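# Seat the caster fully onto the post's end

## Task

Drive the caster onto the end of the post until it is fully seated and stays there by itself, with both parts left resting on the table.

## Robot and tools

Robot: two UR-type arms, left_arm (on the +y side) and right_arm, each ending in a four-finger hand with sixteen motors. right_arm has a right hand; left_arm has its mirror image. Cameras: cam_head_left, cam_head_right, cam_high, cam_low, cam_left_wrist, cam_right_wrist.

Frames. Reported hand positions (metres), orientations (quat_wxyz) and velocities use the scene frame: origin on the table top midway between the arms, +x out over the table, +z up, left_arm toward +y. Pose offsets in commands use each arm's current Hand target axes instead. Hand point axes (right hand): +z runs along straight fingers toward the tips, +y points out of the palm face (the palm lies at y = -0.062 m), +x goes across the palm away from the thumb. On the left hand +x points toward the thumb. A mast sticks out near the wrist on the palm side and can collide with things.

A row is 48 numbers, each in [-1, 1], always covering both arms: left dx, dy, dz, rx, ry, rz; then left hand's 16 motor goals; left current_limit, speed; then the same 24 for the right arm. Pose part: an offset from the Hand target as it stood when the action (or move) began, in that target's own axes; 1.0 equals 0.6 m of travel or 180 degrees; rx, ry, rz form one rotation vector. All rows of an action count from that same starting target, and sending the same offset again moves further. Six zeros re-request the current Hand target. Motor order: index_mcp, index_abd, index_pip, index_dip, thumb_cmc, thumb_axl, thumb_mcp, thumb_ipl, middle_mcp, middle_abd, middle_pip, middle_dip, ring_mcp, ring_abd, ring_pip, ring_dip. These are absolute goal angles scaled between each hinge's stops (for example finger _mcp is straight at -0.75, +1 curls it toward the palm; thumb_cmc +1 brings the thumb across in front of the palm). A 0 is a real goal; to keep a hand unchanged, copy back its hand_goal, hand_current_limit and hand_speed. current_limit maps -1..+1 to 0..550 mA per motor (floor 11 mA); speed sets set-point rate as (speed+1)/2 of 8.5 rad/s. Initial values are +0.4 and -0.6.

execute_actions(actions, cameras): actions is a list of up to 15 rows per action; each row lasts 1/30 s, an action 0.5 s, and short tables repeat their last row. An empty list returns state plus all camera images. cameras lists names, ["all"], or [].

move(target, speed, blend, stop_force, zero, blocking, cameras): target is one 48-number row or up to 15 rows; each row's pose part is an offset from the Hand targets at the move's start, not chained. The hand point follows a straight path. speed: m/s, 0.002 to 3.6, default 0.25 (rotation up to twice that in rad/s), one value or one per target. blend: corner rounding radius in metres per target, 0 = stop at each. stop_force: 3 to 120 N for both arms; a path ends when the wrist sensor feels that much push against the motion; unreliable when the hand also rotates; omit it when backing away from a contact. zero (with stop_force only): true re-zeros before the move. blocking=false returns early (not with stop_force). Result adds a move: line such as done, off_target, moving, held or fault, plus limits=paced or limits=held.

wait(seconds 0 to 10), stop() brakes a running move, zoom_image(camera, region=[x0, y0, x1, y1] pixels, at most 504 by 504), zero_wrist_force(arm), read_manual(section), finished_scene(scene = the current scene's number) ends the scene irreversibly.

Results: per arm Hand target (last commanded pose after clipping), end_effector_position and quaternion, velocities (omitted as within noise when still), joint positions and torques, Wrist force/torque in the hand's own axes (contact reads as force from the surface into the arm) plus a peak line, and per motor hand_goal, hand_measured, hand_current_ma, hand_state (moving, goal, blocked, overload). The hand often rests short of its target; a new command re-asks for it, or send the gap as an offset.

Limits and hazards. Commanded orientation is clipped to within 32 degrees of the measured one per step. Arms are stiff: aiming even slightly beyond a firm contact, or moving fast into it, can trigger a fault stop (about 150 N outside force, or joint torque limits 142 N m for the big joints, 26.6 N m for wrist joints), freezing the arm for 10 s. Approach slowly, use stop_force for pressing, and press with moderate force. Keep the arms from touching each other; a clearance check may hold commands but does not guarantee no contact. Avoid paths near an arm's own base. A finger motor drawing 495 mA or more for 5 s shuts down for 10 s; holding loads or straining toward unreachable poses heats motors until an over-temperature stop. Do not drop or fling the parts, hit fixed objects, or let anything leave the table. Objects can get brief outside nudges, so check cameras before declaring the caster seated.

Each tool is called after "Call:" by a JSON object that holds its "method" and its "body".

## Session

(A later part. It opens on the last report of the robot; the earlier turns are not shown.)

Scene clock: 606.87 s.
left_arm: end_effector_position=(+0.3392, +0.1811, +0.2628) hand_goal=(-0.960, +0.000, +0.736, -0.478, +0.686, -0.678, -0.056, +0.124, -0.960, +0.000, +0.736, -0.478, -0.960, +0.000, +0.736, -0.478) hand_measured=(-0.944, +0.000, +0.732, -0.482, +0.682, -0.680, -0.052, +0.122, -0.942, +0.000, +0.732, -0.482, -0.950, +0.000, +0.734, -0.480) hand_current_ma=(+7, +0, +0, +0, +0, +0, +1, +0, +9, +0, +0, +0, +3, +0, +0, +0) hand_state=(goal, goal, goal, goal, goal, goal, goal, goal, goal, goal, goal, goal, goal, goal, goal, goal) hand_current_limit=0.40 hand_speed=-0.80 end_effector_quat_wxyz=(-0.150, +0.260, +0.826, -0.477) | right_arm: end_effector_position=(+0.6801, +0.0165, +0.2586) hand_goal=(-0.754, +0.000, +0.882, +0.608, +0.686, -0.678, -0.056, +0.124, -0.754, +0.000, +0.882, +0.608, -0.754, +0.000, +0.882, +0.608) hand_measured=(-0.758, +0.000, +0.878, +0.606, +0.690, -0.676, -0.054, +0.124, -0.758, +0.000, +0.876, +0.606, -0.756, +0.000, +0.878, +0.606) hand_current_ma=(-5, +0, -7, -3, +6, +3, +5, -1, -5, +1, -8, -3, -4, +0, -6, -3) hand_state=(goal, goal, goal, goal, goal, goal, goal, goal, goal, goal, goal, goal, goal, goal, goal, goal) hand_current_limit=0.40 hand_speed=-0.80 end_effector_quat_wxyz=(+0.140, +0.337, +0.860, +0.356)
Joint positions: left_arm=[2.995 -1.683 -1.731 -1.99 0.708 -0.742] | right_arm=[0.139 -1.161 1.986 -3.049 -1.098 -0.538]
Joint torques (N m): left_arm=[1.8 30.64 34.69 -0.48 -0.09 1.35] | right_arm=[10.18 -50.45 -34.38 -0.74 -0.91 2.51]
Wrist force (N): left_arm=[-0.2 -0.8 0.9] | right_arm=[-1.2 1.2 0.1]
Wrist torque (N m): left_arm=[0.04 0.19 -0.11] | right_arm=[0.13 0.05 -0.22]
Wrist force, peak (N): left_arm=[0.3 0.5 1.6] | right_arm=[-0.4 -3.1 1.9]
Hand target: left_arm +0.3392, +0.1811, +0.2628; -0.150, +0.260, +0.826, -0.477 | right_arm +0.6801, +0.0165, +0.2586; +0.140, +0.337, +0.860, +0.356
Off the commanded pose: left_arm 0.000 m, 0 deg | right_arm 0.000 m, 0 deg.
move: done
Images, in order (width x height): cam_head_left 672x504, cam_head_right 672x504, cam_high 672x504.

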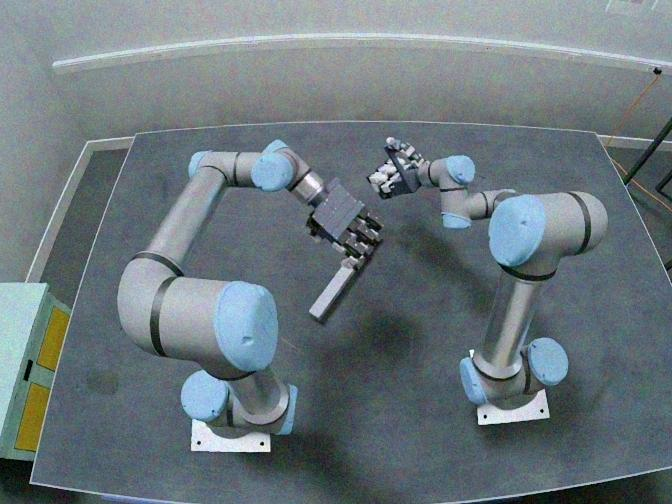

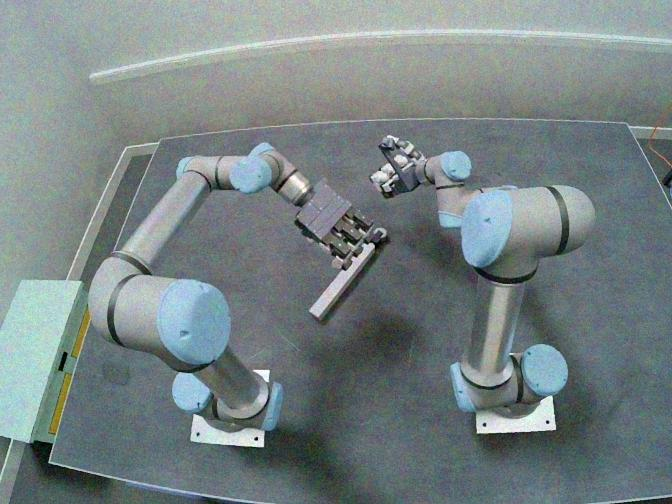

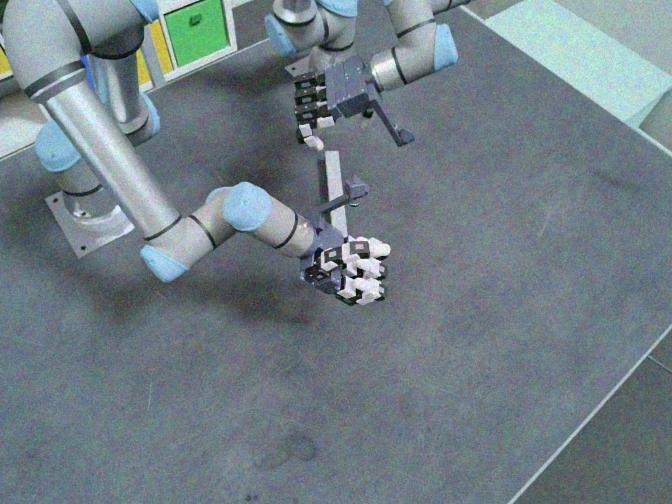

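Call:
{"method": "move", "body": {"target": [0.392,0.049,-0.0847,0.583,0,0,-0.753,0,0.883,0.609,0.686,-0.677,-0.056,0.124,-0.753,0,0.883,0.609,-0.753,0,0.883,0.609,0.4,-0.8, 0,-0.128,0.128,0,0.0318,-0.0318,-0.753,0,0.883,0.609,0.686,-0.677,-0.056,0.124,-0.753,0,0.883,0.609,-0.753,0,0.883,0.609,0.4,-0.8], "speed": 0.3, "cameras": ["cam_head_left","cam_head_right","cam_high"]}}

Call:
{"method": "zoom_image", "body": {"camera": "cam_head_left", "region": [300, 215, 400, 325]}}

Call:
{"method": "zoom_image", "body": {"camera": "cam_head_right", "region": [300, 215, 400, 325]}}

Call:
{"method": "zoom_image", "body": {"camera": "cam_high", "region": [280, 130, 440, 330]}}

Scene clock: 644.10 s.
left_arm: end_effector_position=(+0.2088, +0.3315, +0.2634) hand_goal=(-0.754, +0.000, +0.882, +0.608, +0.686, -0.678, -0.056, +0.124, -0.754, +0.000, +0.882, +0.608, -0.754, +0.000, +0.882, +0.608) hand_measured=(-0.750, +0.000, +0.882, +0.604, +0.684, -0.680, -0.058, +0.122, -0.750, +0.000, +0.880, +0.604, -0.750, +0.000, +0.882, +0.604) hand_current_ma=(+1, +0, +0, +0, +0, +0, +0, +0, +1, +0, +0, +0, +1, +0, +0, +0) hand_state=(goal, goal, goal, goal, goal, goal, goal, goal, goal, goal, goal, goal, goal, goal, goal, goal) hand_current_limit=0.40 hand_speed=-0.80 end_effector_quat_wxyz=(+0.287, -0.086, -0.275, +0.913) | right_arm: end_effector_position=(+0.6802, +0.0165, +0.1609) hand_goal=(-0.754, +0.000, +0.882, +0.608, +0.686, -0.678, -0.056, +0.124, -0.754, +0.000, +0.882, +0.608, -0.754, +0.000, +0.882, +0.608) hand_measured=(-0.758, +0.000, +0.878, +0.606, +0.690, -0.676, -0.054, +0.124, -0.758, +0.000, +0.876, +0.606, -0.756, +0.000, +0.878, +0.606) hand_current_ma=(-5, +0, -7, -3, +5, +3, +5, -1, -5, +1, -8, -3, -4, +0, -6, -3) hand_state=(goal, goal, goal, goal, goal, goal, goal, goal, goal, goal, goal, goal, goal, goal, goal, goal) hand_current_limit=0.40 hand_speed=-0.80 end_effector_quat_wxyz=(+0.117, +0.282, +0.880, +0.365)
Joint positions: left_arm=[3.459 -2.275 -2.003 -3.079 1.248 0.526] | right_arm=[0.096 -0.961 1.997 -3.181 -1 -0.697]
Joint torques (N m): left_arm=[-9.1 38.54 19.11 -1.05 -1.66 -2.07] | right_arm=[-6.64 -29.53 -29.31 -5.43 2.54 -1.72]
Wrist force (N): left_arm=[0.6 -0.5 1.4] | right_arm=[-1.3 0.8 -0.1]
Wrist torque (N m): left_arm=[-0.19 0.04 0.00] | right_arm=[0.09 0.11 -0.12]
Wrist force, peak (N): left_arm=[2.4 0.6 -0.6] | right_arm=[-1.4 1.3 0.3]
Hand target: left_arm +0.2088, +0.3315, +0.2634; +0.287, -0.086, -0.276, +0.913 (not the last commanded pose) | right_arm +0.6802, +0.0165, +0.1608; +0.117, +0.282, +0.880, +0.365 (not the last commanded pose)
Off the commanded pose: left_arm 0.043 m, 18 deg | right_arm 0.011 m, 1 deg.
move: held (left_arm; a check stopped the path), off_target (right_arm; braked when a check withheld steps of left_arm); limits=held
pose unreachable (left arm): on one or more control steps of this call, first in action 0 (counted from 0), this arm could not follow its commanded pose, so it was not sent that pose on those steps. It may still have moved: this result reports where it is.
cause: moving toward the commanded pose would bring two parts of the arm too close to each other (joints 3 (elbow) to 6 (wrist 3) lie between them).
Images, in order (width x height): cam_head_left 672x504, cam_head_right 672x504, cam_high 672x504.

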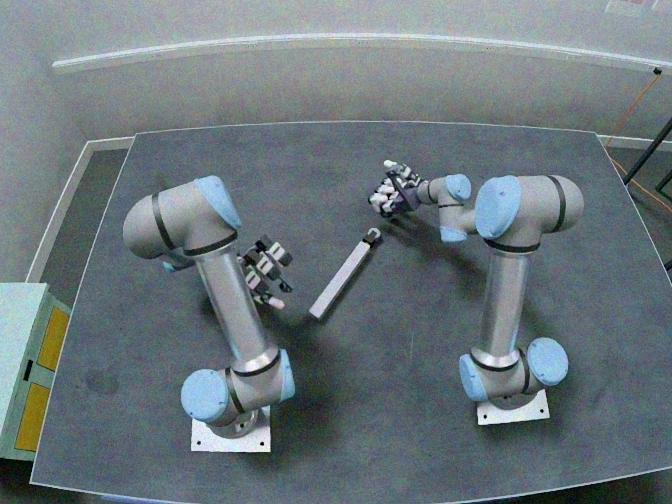

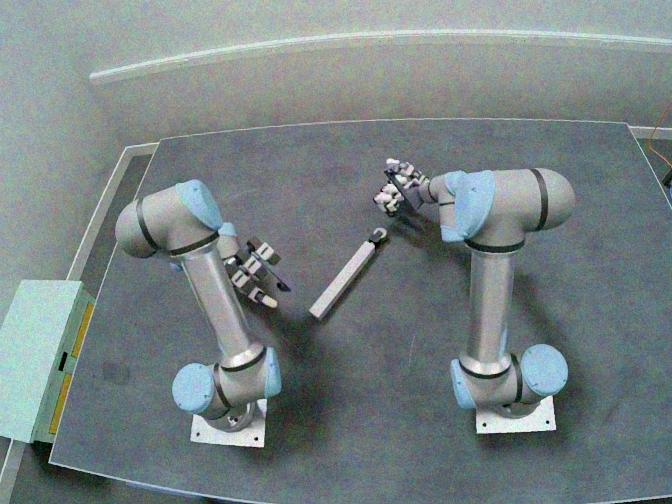

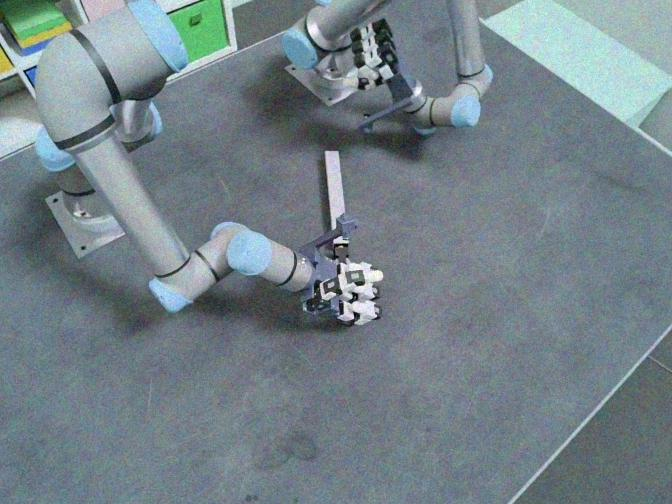

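Scaled by 4.582 from the camera's 672x504 image, which has a finer 960x720 frame.

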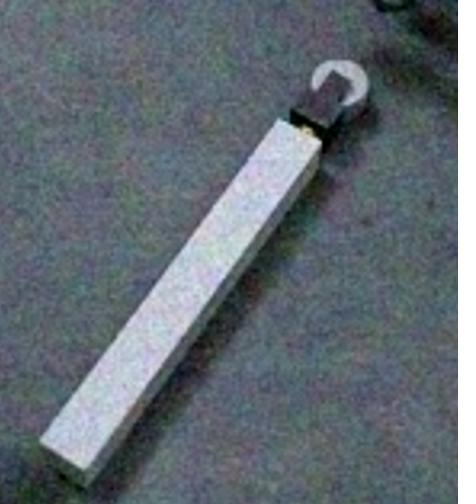

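Scaled by 4.582 from the camera's 672x504 image, which has a finer 960x720 frame.

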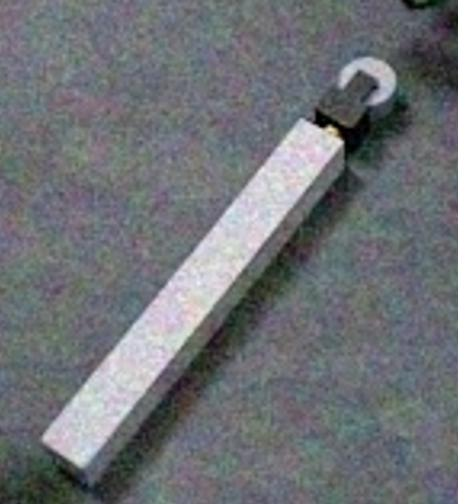

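Scaled by 2.520 from the camera's 672x504 image, which has a finer 960x720 frame.

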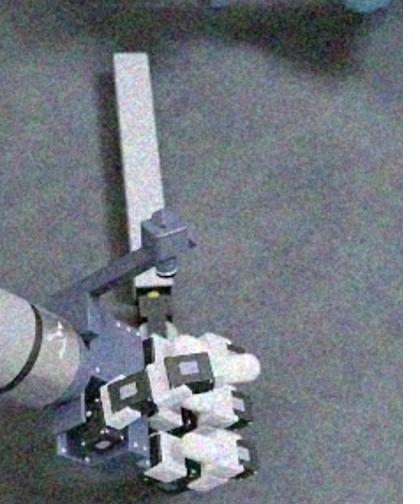

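Call:
{"method": "move", "body": {"target": [[-0.230,0.054,0.036,-0.483,0,0,-0.753,0,0.883,0.609,0.686,-0.677,-0.056,0.124,-0.753,0,0.883,0.609,-0.753,0,0.883,0.609,0.4,-0.8, 0,0,0,0,0,0,-0.753,0,0.883,0.609,0.686,-0.677,-0.056,0.124,-0.753,0,0.883,0.609,-0.753,0,0.883,0.609,0.4,-0.8],[0.0435,-0.006,-0.004,-0.983,0,0,-0.753,0,0.883,0.609,0.686,-0.677,-0.056,0.124,-0.753,0,0.883,0.609,-0.753,0,0.883,0.609,0.4,-0.8, 0,0,0,0,0,0,-0.753,0,0.883,0.609,0.686,-0.677,-0.056,0.124,-0.753,0,0.883,0.609,-0.753,0,0.883,0.609,0.4,-0.8]], "speed": 0.35, "blend": [0.03,0], "cameras": ["cam_head_left","cam_head_right","cam_high"]}}

Scene clock: 746.13 s.
left_arm: end_effector_position=(+0.1899, +0.3499, +0.2635) hand_goal=(-0.754, +0.000, +0.882, +0.608, +0.686, -0.678, -0.056, +0.124, -0.754, +0.000, +0.882, +0.608, -0.754, +0.000, +0.882, +0.608) hand_measured=(-0.756, +0.000, +0.882, +0.606, +0.684, -0.680, -0.054, +0.124, -0.756, +0.000, +0.880, +0.606, -0.756, +0.000, +0.882, +0.606) hand_current_ma=(+0, +0, +0, +0, +0, +0, +0, +0, +0, +0, +0, +0, +0, +0, +0, +0) hand_state=(goal, goal, goal, goal, goal, goal, goal, goal, goal, goal, goal, goal, goal, goal, goal, goal) hand_current_limit=0.40 hand_speed=-0.80 end_effector_quat_wxyz=(+0.078, +0.289, +0.920, +0.251) | right_arm: end_effector_position=(+0.6802, +0.0165, +0.1608) hand_goal=(-0.754, +0.000, +0.882, +0.608, +0.686, -0.678, -0.056, +0.124, -0.754, +0.000, +0.882, +0.608, -0.754, +0.000, +0.882, +0.608) hand_measured=(-0.758, +0.000, +0.878, +0.606, +0.690, -0.676, -0.054, +0.124, -0.758, +0.000, +0.876, +0.606, -0.756, +0.000, +0.878, +0.606) hand_current_ma=(-5, +0, -7, -3, +5, +3, +5, -1, -5, +1, -8, -3, -4, +0, -6, -3) hand_state=(goal, goal, goal, goal, goal, goal, goal, goal, goal, goal, goal, goal, goal, goal, goal, goal) hand_current_limit=0.40 hand_speed=-0.80 end_effector_quat_wxyz=(+0.117, +0.282, +0.880, +0.365)
Joint positions: left_arm=[2.373 -1.215 -2.378 -1.194 2.098 -1.715] | right_arm=[0.096 -0.96 1.997 -3.181 -1 -0.697]
Joint torques (N m): left_arm=[-8.44 -1.43 7.77 0.67 3.48 -1.97] | right_arm=[-7.57 -30.84 -30.03 -5.4 2.31 -2.15]
Wrist force (N): left_arm=[0.1 1.0 -0.8] | right_arm=[-0.9 1.2 -0.2]
Wrist torque (N m): left_arm=[0.08 0.16 0.02] | right_arm=[0.16 0.06 -0.07]
Wrist force, peak (N): left_arm=[0.1 -1.3 1.3] | right_arm=[-1.6 1.3 -0.4]
Hand target: left_arm +0.1899, +0.3499, +0.2635; +0.078, +0.289, +0.920, +0.251 | right_arm +0.6802, +0.0165, +0.1608; +0.117, +0.282, +0.880, +0.365
Off the commanded pose: left_arm 0.000 m, 0 deg | right_arm 0.000 m, 0 deg.
move: done
Images, in order (width x height): cam_head_left 672x504, cam_head_right 672x504, cam_high 672x504.

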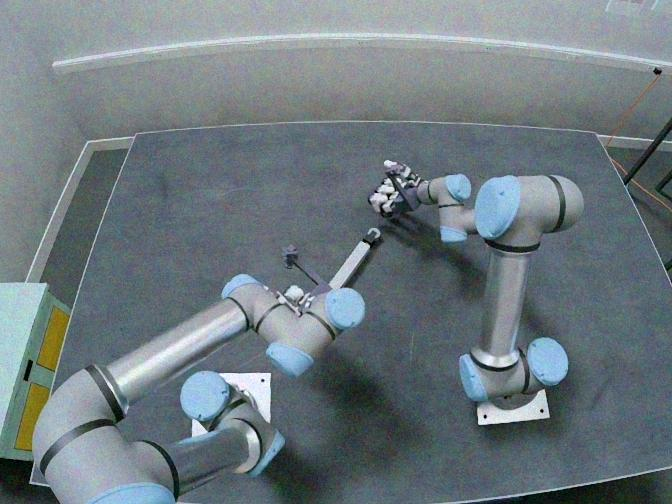

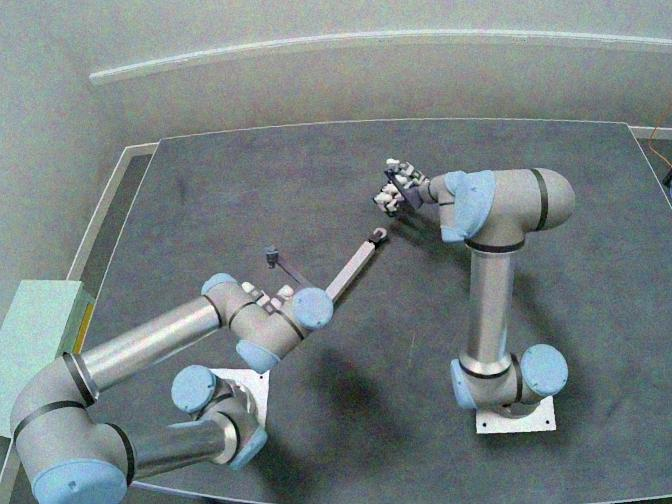

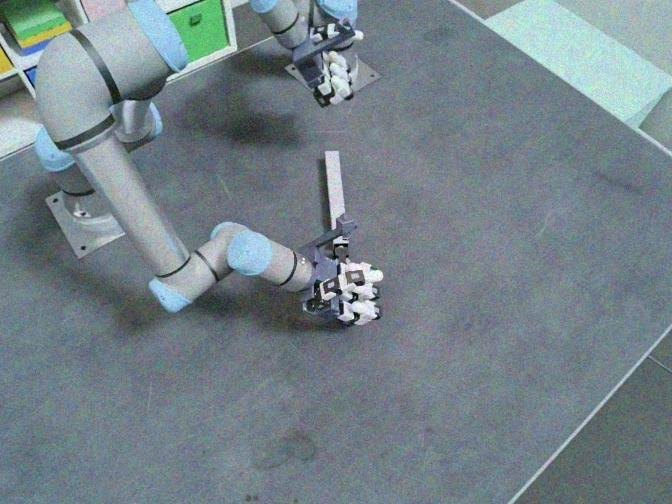

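Call:
{"method": "move", "body": {"target": [[-0.0018,-0.0918,0.2193,0,0,0,-0.753,0,0.883,0.609,0.686,-0.677,-0.056,0.124,-0.753,0,0.883,0.609,-0.753,0,0.883,0.609,0.4,-0.8, 0.0105,-0.0277,0.026,0,0.0031,-0.0031,-0.753,0,0.883,0.609,0.686,-0.677,-0.056,0.124,-0.753,0,0.883,0.609,-0.753,0,0.883,0.609,0.4,-0.8],[-0.0018,-0.1085,0.2483,0,0,0,-0.753,0,0.883,0.609,0.686,-0.677,-0.056,0.124,-0.753,0,0.883,0.609,-0.753,0,0.883,0.609,0.4,-0.8, 0.0105,-0.0513,0.0497,0,0.0031,-0.0031,-0.753,0,0.883,0.609,0.686,-0.677,-0.056,0.124,-0.753,0,0.883,0.609,-0.753,0,0.883,0.609,0.4,-0.8]], "speed": [0.2,0.04], "blend": [0.005,0], "cameras": ["cam_head_left","cam_head_right","cam_high"]}}

Call:
{"method": "zoom_image", "body": {"camera": "cam_high", "region": [270, 60, 430, 330]}}

Call:
{"method": "zoom_image", "body": {"camera": "cam_head_left", "region": [260, 180, 440, 340]}}

Scene clock: 795.07 s.
left_arm: end_effector_position=(+0.2018, +0.3654, +0.1021) hand_goal=(-0.754, +0.000, +0.882, +0.608, +0.686, -0.678, -0.056, +0.124, -0.754, +0.000, +0.882, +0.608, -0.754, +0.000, +0.882, +0.608) hand_measured=(-0.756, +0.000, +0.882, +0.606, +0.684, -0.680, -0.054, +0.124, -0.756, +0.000, +0.880, +0.606, -0.756, +0.000, +0.882, +0.606) hand_current_ma=(+0, +0, +0, +0, +0, +0, +0, +0, +0, +0, +0, +0, +0, +0, +0, +0) hand_state=(goal, goal, goal, goal, goal, goal, goal, goal, goal, goal, goal, goal, goal, goal, goal, goal) hand_current_limit=0.40 hand_speed=-0.80 end_effector_quat_wxyz=(+0.078, +0.289, +0.920, +0.251) | right_arm: end_effector_position=(+0.6747, +0.0196, +0.1180) hand_goal=(-0.754, +0.000, +0.882, +0.608, +0.686, -0.678, -0.056, +0.124, -0.754, +0.000, +0.882, +0.608, -0.754, +0.000, +0.882, +0.608) hand_measured=(-0.758, +0.000, +0.878, +0.606, +0.690, -0.676, -0.054, +0.124, -0.758, +0.000, +0.876, +0.606, -0.758, +0.000, +0.878, +0.606) hand_current_ma=(-5, +0, -7, -3, +5, +3, +5, -1, -5, +1, -8, -3, -4, +0, -6, -3) hand_state=(goal, goal, goal, goal, goal, goal, goal, goal, goal, goal, goal, goal, goal, goal, goal, goal) hand_current_limit=0.40 hand_speed=-0.80 end_effector_quat_wxyz=(+0.115, +0.276, +0.882, +0.365)
Joint positions: left_arm=[2.438 -1.668 -2.641 -0.439 2.102 -1.64] | right_arm=[0.099 -0.867 2.003 -3.275 -0.994 -0.709]
Joint torques (N m): left_arm=[8.97 7.24 -3.29 4.32 3.64 1.41] | right_arm=[8.75 -33.53 -28.89 -5.22 2.34 1.75]
Wrist force (N): left_arm=[0.3 0.8 -0.7] | right_arm=[-1.1 0.9 -0.2]
Wrist torque (N m): left_arm=[0.03 0.15 -0.11] | right_arm=[0.13 0.09 -0.09]
Wrist force, peak (N): left_arm=[0.2 1.8 -1.9] | right_arm=[-1.5 1.3 -0.3]
Hand target: left_arm +0.2018, +0.3654, +0.1021; +0.078, +0.289, +0.920, +0.251 | right_arm +0.6747, +0.0196, +0.1180; +0.115, +0.276, +0.882, +0.365
Off the commanded pose: left_arm 0.000 m, 0 deg | right_arm 0.000 m, 0 deg.
move: done
Images, in order (width x height): cam_head_left 672x504, cam_head_right 672x504, cam_high 672x504.

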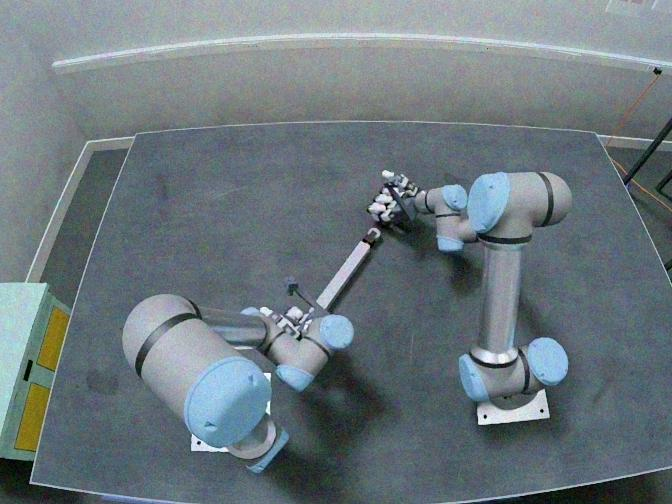

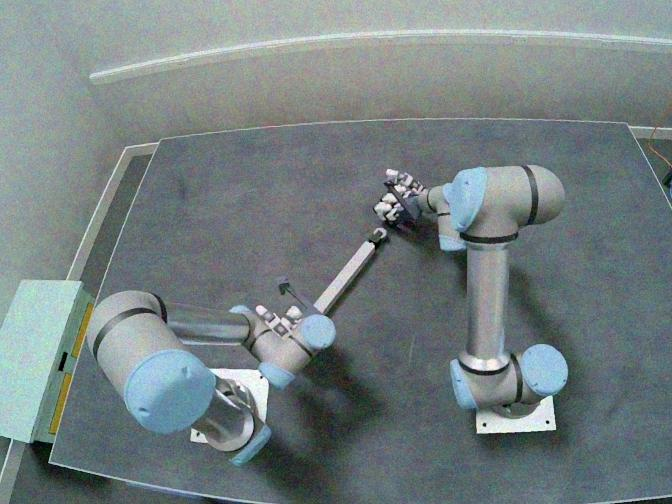

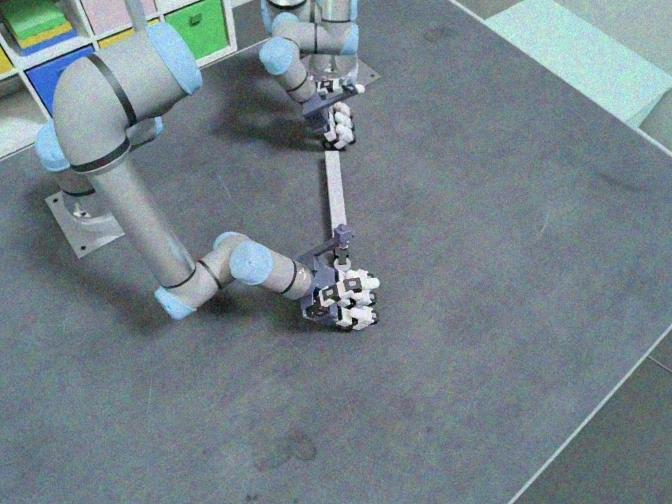

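Scaled by 1.867 from the camera's 672x504 image, which has a finer 960x720 frame.

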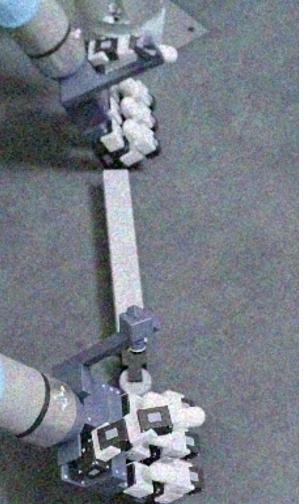

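Scaled by 2.800 from the camera's 672x504 image, which has a finer 960x720 frame.

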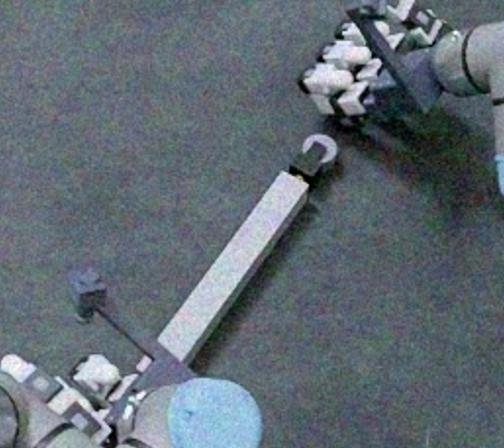

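Call:
{"method": "move", "body": {"target": [-0.058,0,0,0,0,0,-0.753,0,0.883,0.609,0.686,-0.677,-0.056,0.124,-0.753,0,0.883,0.609,-0.753,0,0.883,0.609,0.4,-0.8, 0.058,0,0,0,0,0,-0.753,0,0.883,0.609,0.686,-0.677,-0.056,0.124,-0.753,0,0.883,0.609,-0.753,0,0.883,0.609,0.4,-0.8], "speed": 0.012, "stop_force": 6, "cameras": ["cam_head_left","cam_high"]}}

Call:
{"method": "zoom_image", "body": {"camera": "cam_high", "region": [270, 60, 430, 330]}}

Call:
{"method": "zoom_image", "body": {"camera": "cam_head_left", "region": [350, 215, 400, 255]}}

Scene clock: 810.80 s.
left_arm: end_effector_position=(+0.2238, +0.3500, +0.1020) hand_goal=(-0.754, +0.000, +0.882, +0.608, +0.686, -0.678, -0.056, +0.124, -0.754, +0.000, +0.882, +0.608, -0.754, +0.000, +0.882, +0.608) hand_measured=(-0.756, +0.000, +0.882, +0.606, +0.684, -0.680, -0.054, +0.124, -0.756, +0.000, +0.880, +0.606, -0.756, -0.010, +0.882, +0.606) hand_current_ma=(+0, +0, +0, +0, +0, +0, +0, +0, +0, +0, +0, +0, +0, -2, +0, +0) hand_state=(goal, goal, goal, goal, goal, goal, goal, goal, goal, goal, goal, goal, goal, goal, goal, goal) hand_current_limit=0.40 hand_speed=-0.80 end_effector_quat_wxyz=(+0.078, +0.289, +0.920, +0.251) | right_arm: end_effector_position=(+0.6526, +0.0350, +0.1180) hand_goal=(-0.754, +0.000, +0.882, +0.608, +0.686, -0.678, -0.056, +0.124, -0.754, +0.000, +0.882, +0.608, -0.754, +0.000, +0.882, +0.608) hand_measured=(-0.758, +0.000, +0.878, +0.606, +0.690, -0.676, -0.054, +0.124, -0.758, +0.000, +0.876, +0.606, -0.758, +0.000, +0.878, +0.606) hand_current_ma=(-5, +0, -7, -3, +5, +3, +5, -1, -5, +1, -8, -3, -8, +0, -6, -3) hand_state=(goal, goal, goal, goal, goal, goal, goal, goal, goal, goal, goal, goal, goal, goal, goal, goal) hand_current_limit=0.40 hand_speed=-0.80 end_effector_quat_wxyz=(+0.115, +0.276, +0.882, +0.365)
Joint positions: left_arm=[2.443 -1.718 -2.577 -0.45 2.102 -1.634] | right_arm=[0.133 -0.879 2.046 -3.323 -1.012 -0.675]
Joint torques (N m): left_arm=[-4.09 23.2 -2.28 3.4 1.54 -1.94] | right_arm=[-7.93 -31.2 -25.8 -0.93 0.85 -2.01]
Wrist force (N): left_arm=[1.4 1.1 -0.4] | right_arm=[-1.8 1.2 -0.2]
Wrist torque (N m): left_arm=[0.06 0.24 -0.02] | right_arm=[0.15 0.06 -0.18]
Wrist force, peak (N): left_arm=[8.7 2.4 -1.9] | right_arm=[-9.5 1.1 -0.3]
Hand target: left_arm +0.2238, +0.3500, +0.1020; +0.078, +0.289, +0.920, +0.251 (not the last commanded pose) | right_arm +0.6526, +0.0350, +0.1179; +0.115, +0.276, +0.882, +0.365 (not the last commanded pose)
Off the commanded pose: left_arm 0.008 m, 0 deg | right_arm 0.008 m, 0 deg.
move: contact (left_arm, right_arm)
Images, in order (width x height): cam_head_left 672x504, cam_high 672x504.

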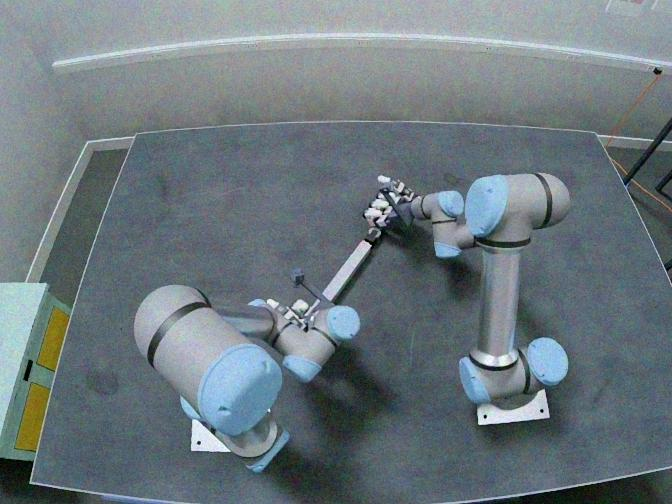

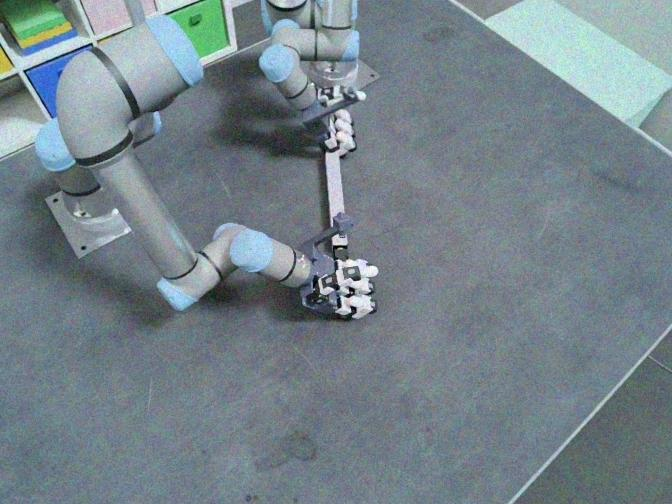

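Scaled by 1.867 from the camera's 672x504 image, which has a finer 960x720 frame.

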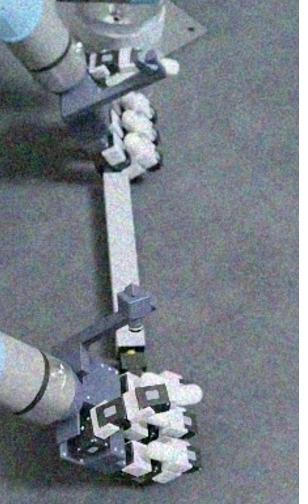

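Scaled by 10.080 from the camera's 672x504 image, which has a finer 960x720 frame.

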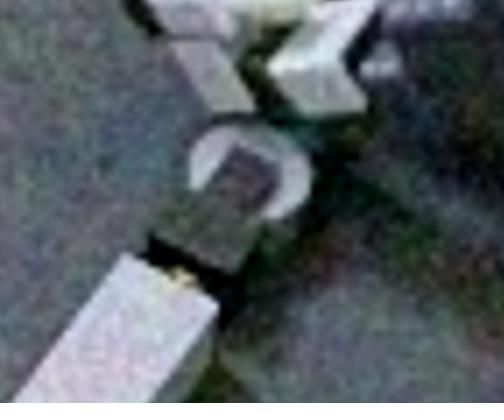

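Call:
{"method": "move", "body": {"target": [-0.045,0,0,0,0,0,-0.753,0,0.883,0.609,0.686,-0.677,-0.056,0.124,-0.753,0,0.883,0.609,-0.753,0,0.883,0.609,0.4,-0.8, 0,0,0,0,0,0,-0.753,0,0.883,0.609,0.686,-0.677,-0.056,0.124,-0.753,0,0.883,0.609,-0.753,0,0.883,0.609,0.4,-0.8], "speed": 0.008, "stop_force": 25, "zero": false, "cameras": ["cam_head_left","cam_high"]}}

Call:
{"method": "zoom_image", "body": {"camera": "cam_high", "region": [300, 190, 400, 310]}}

Call:
{"method": "zoom_image", "body": {"camera": "cam_head_left", "region": [350, 215, 400, 255]}}

Scene clock: 825.00 s.
left_arm: end_effector_position=(+0.2312, +0.3449, +0.1020) hand_goal=(-0.754, +0.000, +0.882, +0.608, +0.686, -0.678, -0.056, +0.124, -0.754, +0.000, +0.882, +0.608, -0.754, +0.000, +0.882, +0.608) hand_measured=(-0.756, +0.000, +0.882, +0.606, +0.684, -0.680, -0.054, +0.124, -0.756, +0.000, +0.880, +0.606, -0.742, -0.042, +0.878, +0.606) hand_current_ma=(+0, +0, +0, +0, +0, +0, +0, +0, +0, +0, +0, +0, +4, -29, -1, +0) hand_state=(goal, goal, goal, goal, goal, goal, goal, goal, goal, goal, goal, goal, goal, blocked, goal, goal) hand_current_limit=0.40 hand_speed=-0.80 end_effector_quat_wxyz=(+0.078, +0.289, +0.920, +0.251) | right_arm: end_effector_position=(+0.6526, +0.0349, +0.1179) hand_goal=(-0.754, +0.000, +0.882, +0.608, +0.686, -0.678, -0.056, +0.124, -0.754, +0.000, +0.882, +0.608, -0.754, +0.000, +0.882, +0.608) hand_measured=(-0.758, +0.000, +0.878, +0.606, +0.690, -0.676, -0.054, +0.124, -0.758, +0.000, +0.876, +0.606, -0.760, +0.000, +0.878, +0.606) hand_current_ma=(-5, +0, -7, -3, +5, +3, +5, -1, -5, +1, -8, -3, -10, +0, -6, -3) hand_state=(goal, goal, goal, goal, goal, goal, goal, goal, goal, goal, goal, goal, goal, goal, goal, goal) hand_current_limit=0.40 hand_speed=-0.80 end_effector_quat_wxyz=(+0.115, +0.276, +0.882, +0.365)
Joint positions: left_arm=[2.444 -1.734 -2.555 -0.456 2.102 -1.632] | right_arm=[0.133 -0.879 2.046 -3.323 -1.012 -0.675]
Joint torques (N m): left_arm=[-2.64 25.46 8.1 7.63 1.52 -1.75] | right_arm=[19.99 -31.39 9.99 -1.57 7.12 0.64]
Wrist force (N): left_arm=[19.8 3.2 -3.1] | right_arm=[-22.3 1.6 -1.3]
Wrist torque (N m): left_arm=[0.23 0.62 1.32] | right_arm=[0.25 -0.80 -2.30]
Wrist force, peak (N): left_arm=[26.3 4.0 -5.5] | right_arm=[-25.6 1.2 -1.6]
Hand target: left_arm +0.2312, +0.3449, +0.1020; +0.078, +0.289, +0.920, +0.251 (not the last commanded pose) | right_arm +0.6526, +0.0350, +0.1179; +0.115, +0.276, +0.882, +0.365
Off the commanded pose: left_arm 0.018 m, 0 deg | right_arm 0.000 m, 0 deg.
move: contact (left_arm)
Images, in order (width x height): cam_head_left 672x504, cam_high 672x504.

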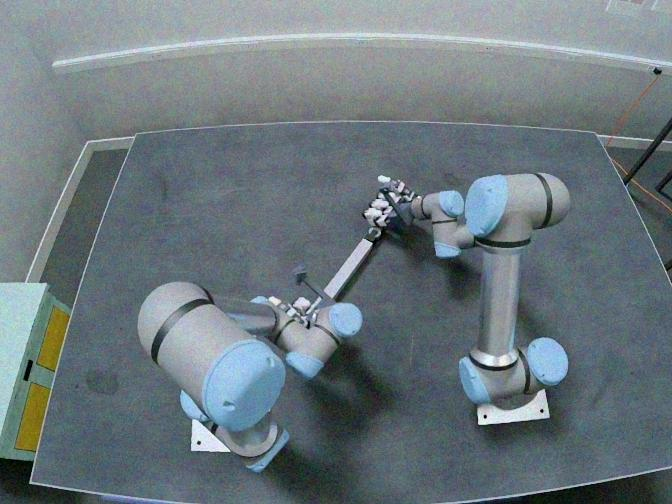

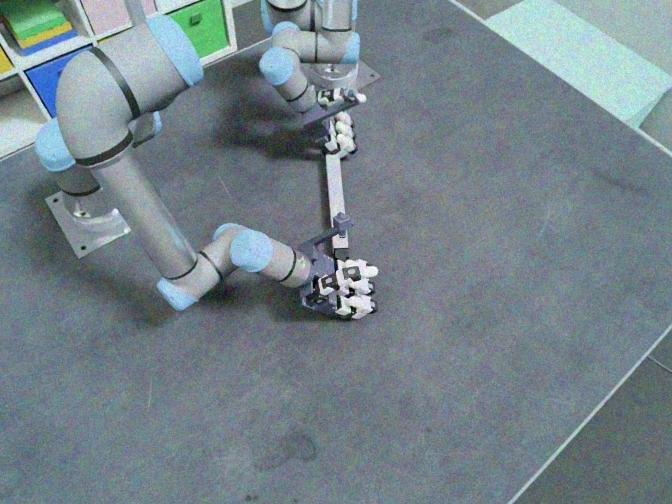

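Scaled by 4.200 from the camera's 672x504 image, which has a finer 960x720 frame.

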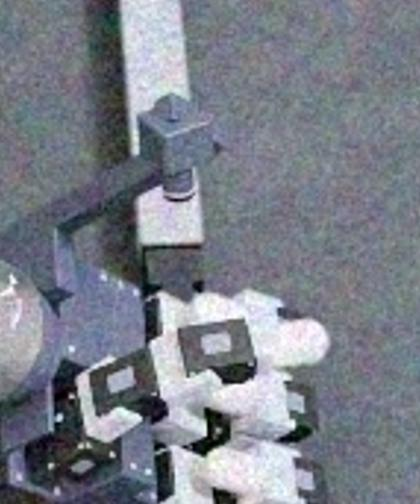

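Scaled by 10.080 from the camera's 672x504 image, which has a finer 960x720 frame.

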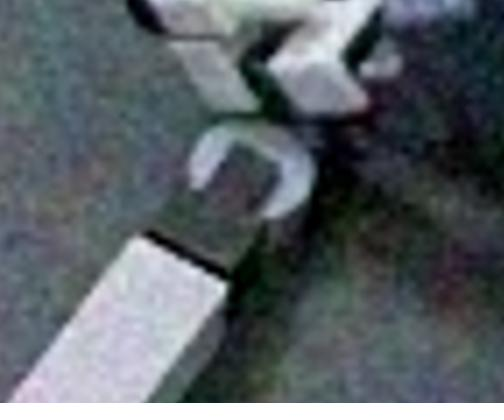

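Call:
{"method": "move", "body": {"target": [-0.025,0,0,0,0,0,-0.753,0,0.883,0.609,0.686,-0.677,-0.056,0.124,-0.753,0,0.883,0.609,-0.753,0,0.883,0.609,0.4,-0.8, 0,0,0,0,0,0,-0.753,0,0.883,0.609,0.686,-0.677,-0.056,0.124,-0.753,0,0.883,0.609,-0.753,0,0.883,0.609,0.4,-0.8], "speed": 0.006, "stop_force": 44, "zero": false, "cameras": ["cam_head_left","cam_head_right","cam_high"]}}

Call:
{"method": "zoom_image", "body": {"camera": "cam_high", "region": [310, 220, 370, 280]}}

Call:
{"method": "zoom_image", "body": {"camera": "cam_head_left", "region": [350, 215, 400, 255]}}

Call:
{"method": "zoom_image", "body": {"camera": "cam_head_right", "region": [355, 215, 405, 255]}}

Scene clock: 835.33 s.
left_arm: end_effector_position=(+0.2333, +0.3435, +0.1019) hand_goal=(-0.754, +0.000, +0.882, +0.608, +0.686, -0.678, -0.056, +0.124, -0.754, +0.000, +0.882, +0.608, -0.754, +0.000, +0.882, +0.608) hand_measured=(-0.756, +0.000, +0.882, +0.606, +0.684, -0.680, -0.054, +0.124, -0.756, +0.000, +0.880, +0.606, -0.726, -0.074, +0.874, +0.606) hand_current_ma=(+0, +0, +0, +0, +0, +0, +0, +0, +0, +0, +0, +0, +19, -83, -2, +0) hand_state=(goal, goal, goal, goal, goal, goal, goal, goal, goal, goal, goal, goal, blocked, blocked, goal, goal) hand_current_limit=0.40 hand_speed=-0.80 end_effector_quat_wxyz=(+0.078, +0.289, +0.920, +0.251) | right_arm: end_effector_position=(+0.6526, +0.0350, +0.1180) hand_goal=(-0.754, +0.000, +0.882, +0.608, +0.686, -0.678, -0.056, +0.124, -0.754, +0.000, +0.882, +0.608, -0.754, +0.000, +0.882, +0.608) hand_measured=(-0.758, +0.000, +0.878, +0.606, +0.690, -0.676, -0.054, +0.124, -0.758, +0.000, +0.876, +0.606, -0.760, +0.000, +0.878, +0.606) hand_current_ma=(-5, +0, -7, -3, +5, +3, +5, -1, -5, +1, -8, -3, -12, +0, -6, -3) hand_state=(goal, goal, goal, goal, goal, goal, goal, goal, goal, goal, goal, goal, goal, goal, goal, goal) hand_current_limit=0.40 hand_speed=-0.80 end_effector_quat_wxyz=(+0.115, +0.276, +0.882, +0.365)
Joint positions: left_arm=[2.445 -1.739 -2.549 -0.457 2.102 -1.632] | right_arm=[0.133 -0.879 2.046 -3.323 -1.012 -0.675]
Joint torques (N m): left_arm=[-1.31 26.75 18.25 11.46 1.88 -1.27] | right_arm=[22.87 -30.63 9.42 4.07 12.14 1.72]
Wrist force (N): left_arm=[39.2 6.4 -8.2] | right_arm=[-42.7 1.5 -2.1]
Wrist torque (N m): left_arm=[0.61 0.92 2.60] | right_arm=[0.35 -1.55 -4.42]
Wrist force, peak (N): left_arm=[45.3 6.8 -10.0] | right_arm=[-42.9 1.7 -2.5]
Hand target: left_arm +0.2333, +0.3435, +0.1019; +0.078, +0.289, +0.920, +0.251 (not the last commanded pose) | right_arm +0.6526, +0.0350, +0.1179; +0.115, +0.276, +0.882, +0.365
Off the commanded pose: left_arm 0.012 m, 0 deg | right_arm 0.000 m, 0 deg.
move: contact (left_arm)
Images, in order (width x height): cam_head_left 672x504, cam_head_right 672x504, cam_high 672x504.

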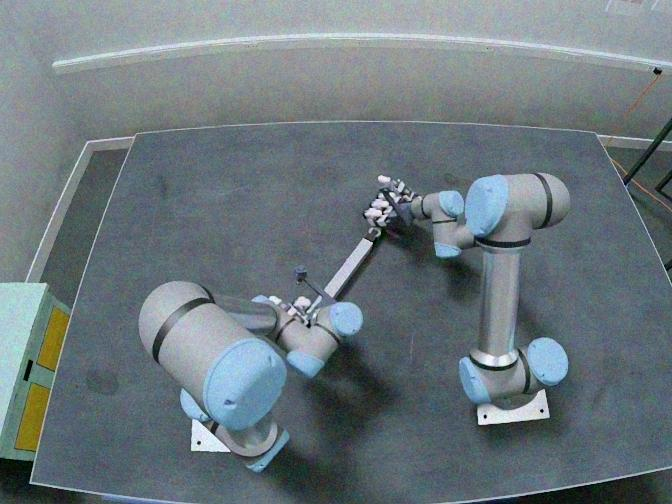

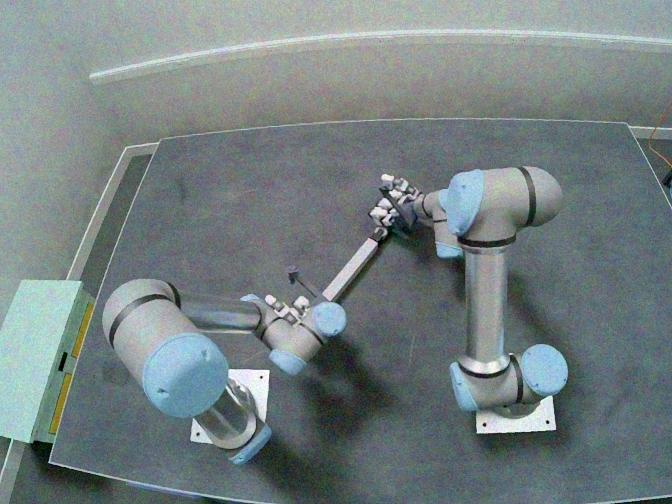

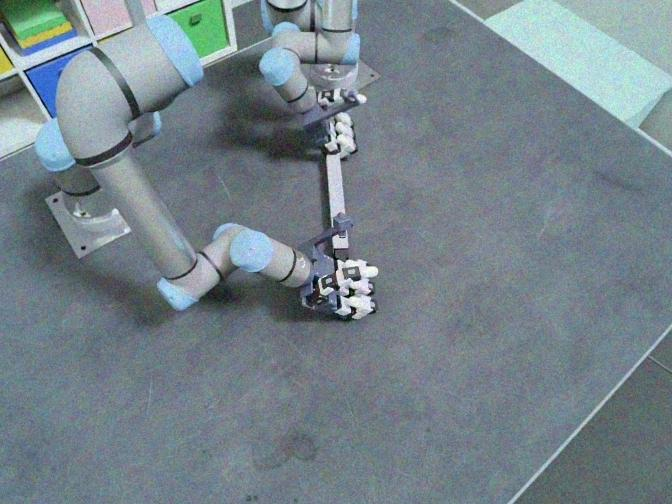

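Scaled by 8.400 from the camera's 672x504 image, which has a finer 960x720 frame.

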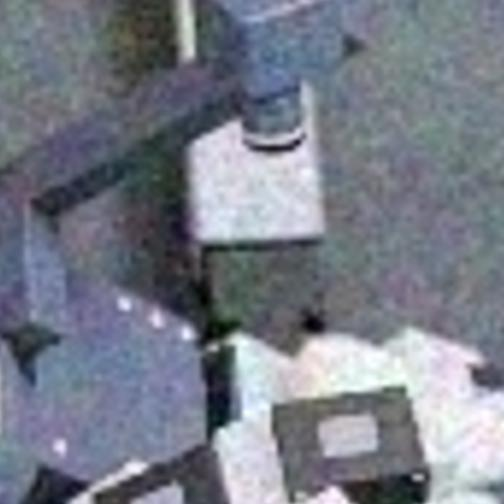

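Scaled by 10.080 from the camera's 672x504 image, which has a finer 960x720 frame.

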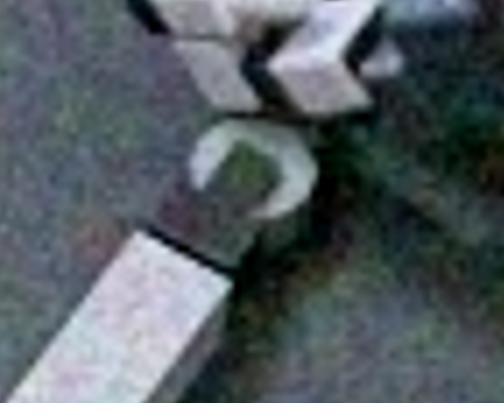

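Scaled by 10.080 from the camera's 672x504 image, which has a finer 960x720 frame.

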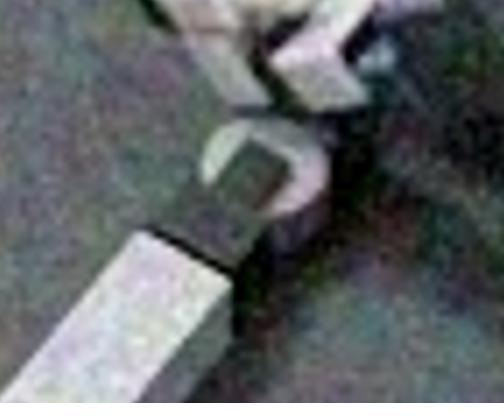

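Call:
{"method": "move", "body": {"target": [-0.015,0,0,0,0,0,-0.753,0,0.883,0.609,0.686,-0.677,-0.056,0.124,-0.753,0,0.883,0.609,-0.753,0,0.883,0.609,0.4,-0.8, 0,0,0,0,0,0,-0.753,0,0.883,0.609,0.686,-0.677,-0.056,0.124,-0.753,0,0.883,0.609,-0.753,0,0.883,0.609,0.4,-0.8], "speed": 0.006, "stop_force": 54, "zero": false, "cameras": ["cam_head_left","cam_head_right","cam_high"]}}

Call:
{"method": "zoom_image", "body": {"camera": "cam_high", "region": [325, 235, 355, 265]}}

Call:
{"method": "zoom_image", "body": {"camera": "cam_head_right", "region": [362, 225, 386, 249]}}

Scene clock: 848.80 s.
left_arm: end_effector_position=(+0.2362, +0.3415, +0.1019) hand_goal=(-0.754, +0.000, +0.882, +0.608, +0.686, -0.678, -0.056, +0.124, -0.754, +0.000, +0.882, +0.608, -0.754, +0.000, +0.882, +0.608) hand_measured=(-0.756, +0.000, +0.882, +0.606, +0.684, -0.680, -0.054, +0.124, -0.756, +0.000, +0.880, +0.606, -0.716, -0.098, +0.872, +0.606) hand_current_ma=(+0, +0, +0, +0, +0, +0, +0, +0, +0, +0, +0, +0, +35, -137, -2, +0) hand_state=(goal, goal, goal, goal, goal, goal, goal, goal, goal, goal, goal, goal, blocked, blocked, goal, goal) hand_current_limit=0.40 hand_speed=-0.80 end_effector_quat_wxyz=(+0.078, +0.289, +0.920, +0.251) | right_arm: end_effector_position=(+0.6526, +0.0349, +0.1180) hand_goal=(-0.754, +0.000, +0.882, +0.608, +0.686, -0.678, -0.056, +0.124, -0.754, +0.000, +0.882, +0.608, -0.754, +0.000, +0.882, +0.608) hand_measured=(-0.758, +0.000, +0.878, +0.606, +0.688, -0.676, -0.054, +0.124, -0.758, +0.000, +0.878, +0.606, -0.764, +0.000, +0.878, +0.606) hand_current_ma=(-6, +0, -7, -3, +4, +3, +5, -1, -6, +1, -8, -3, -18, +0, -6, -3) hand_state=(goal, goal, goal, goal, goal, goal, goal, goal, goal, goal, goal, goal, goal, goal, goal, goal) hand_current_limit=0.40 hand_speed=-0.80 end_effector_quat_wxyz=(+0.115, +0.276, +0.882, +0.365)
Joint positions: left_arm=[2.445 -1.745 -2.54 -0.46 2.102 -1.631] | right_arm=[0.133 -0.879 2.046 -3.323 -1.012 -0.675]
Joint torques (N m): left_arm=[-0.66 28.19 23.86 13.37 2.58 -0.91] | right_arm=[36.07 -31.6 8.97 3.65 14.28 1.57]
Wrist force (N): left_arm=[49.8 7.9 -9.8] | right_arm=[-52.6 1.1 -2.7]
Wrist torque (N m): left_arm=[0.69 1.23 3.29] | right_arm=[0.37 -2.00 -5.47]
Wrist force, peak (N): left_arm=[56.1 8.4 -11.1] | right_arm=[-53.0 1.1 -2.4]
Hand target: left_arm +0.2361, +0.3415, +0.1019; +0.078, +0.289, +0.920, +0.251 (not the last commanded pose) | right_arm +0.6526, +0.0350, +0.1179; +0.115, +0.276, +0.882, +0.365
Off the commanded pose: left_arm 0.005 m, 0 deg | right_arm 0.000 m, 0 deg.
move: contact (left_arm)
Images, in order (width x height): cam_head_left 672x504, cam_head_right 672x504, cam_high 672x504.

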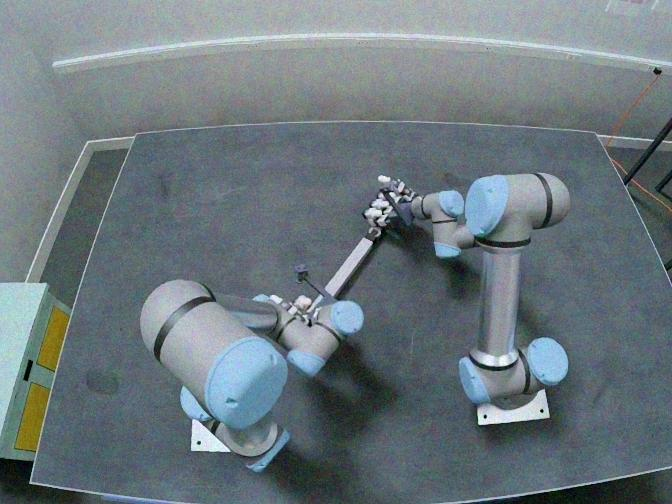

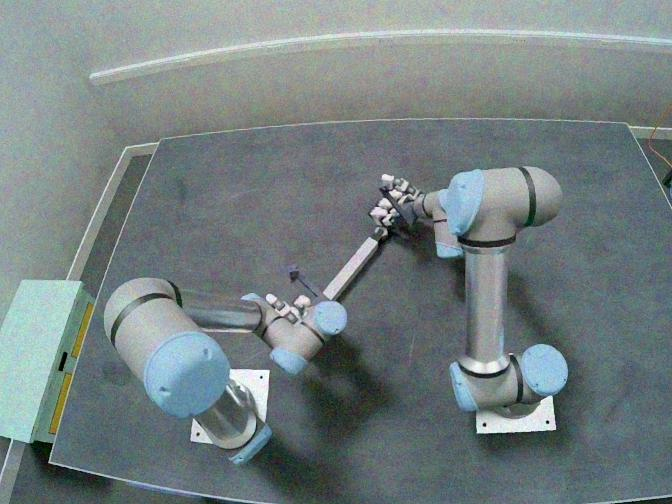

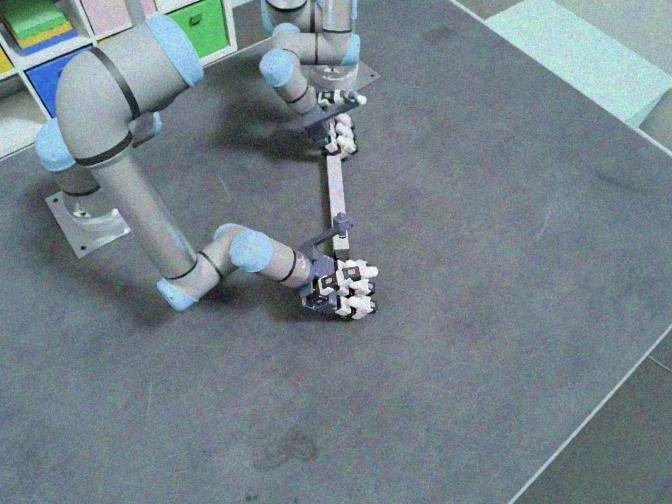

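Scaled by 16.800 from the camera's 672x504 image, which has a finer 960x720 frame.

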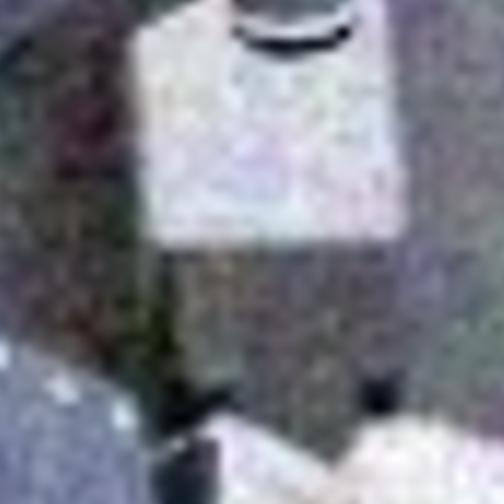

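Scaled by 21.000 from the camera's 672x504 image, which has a finer 960x720 frame.

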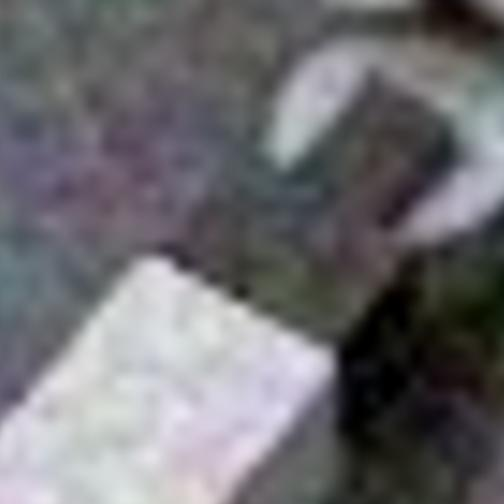

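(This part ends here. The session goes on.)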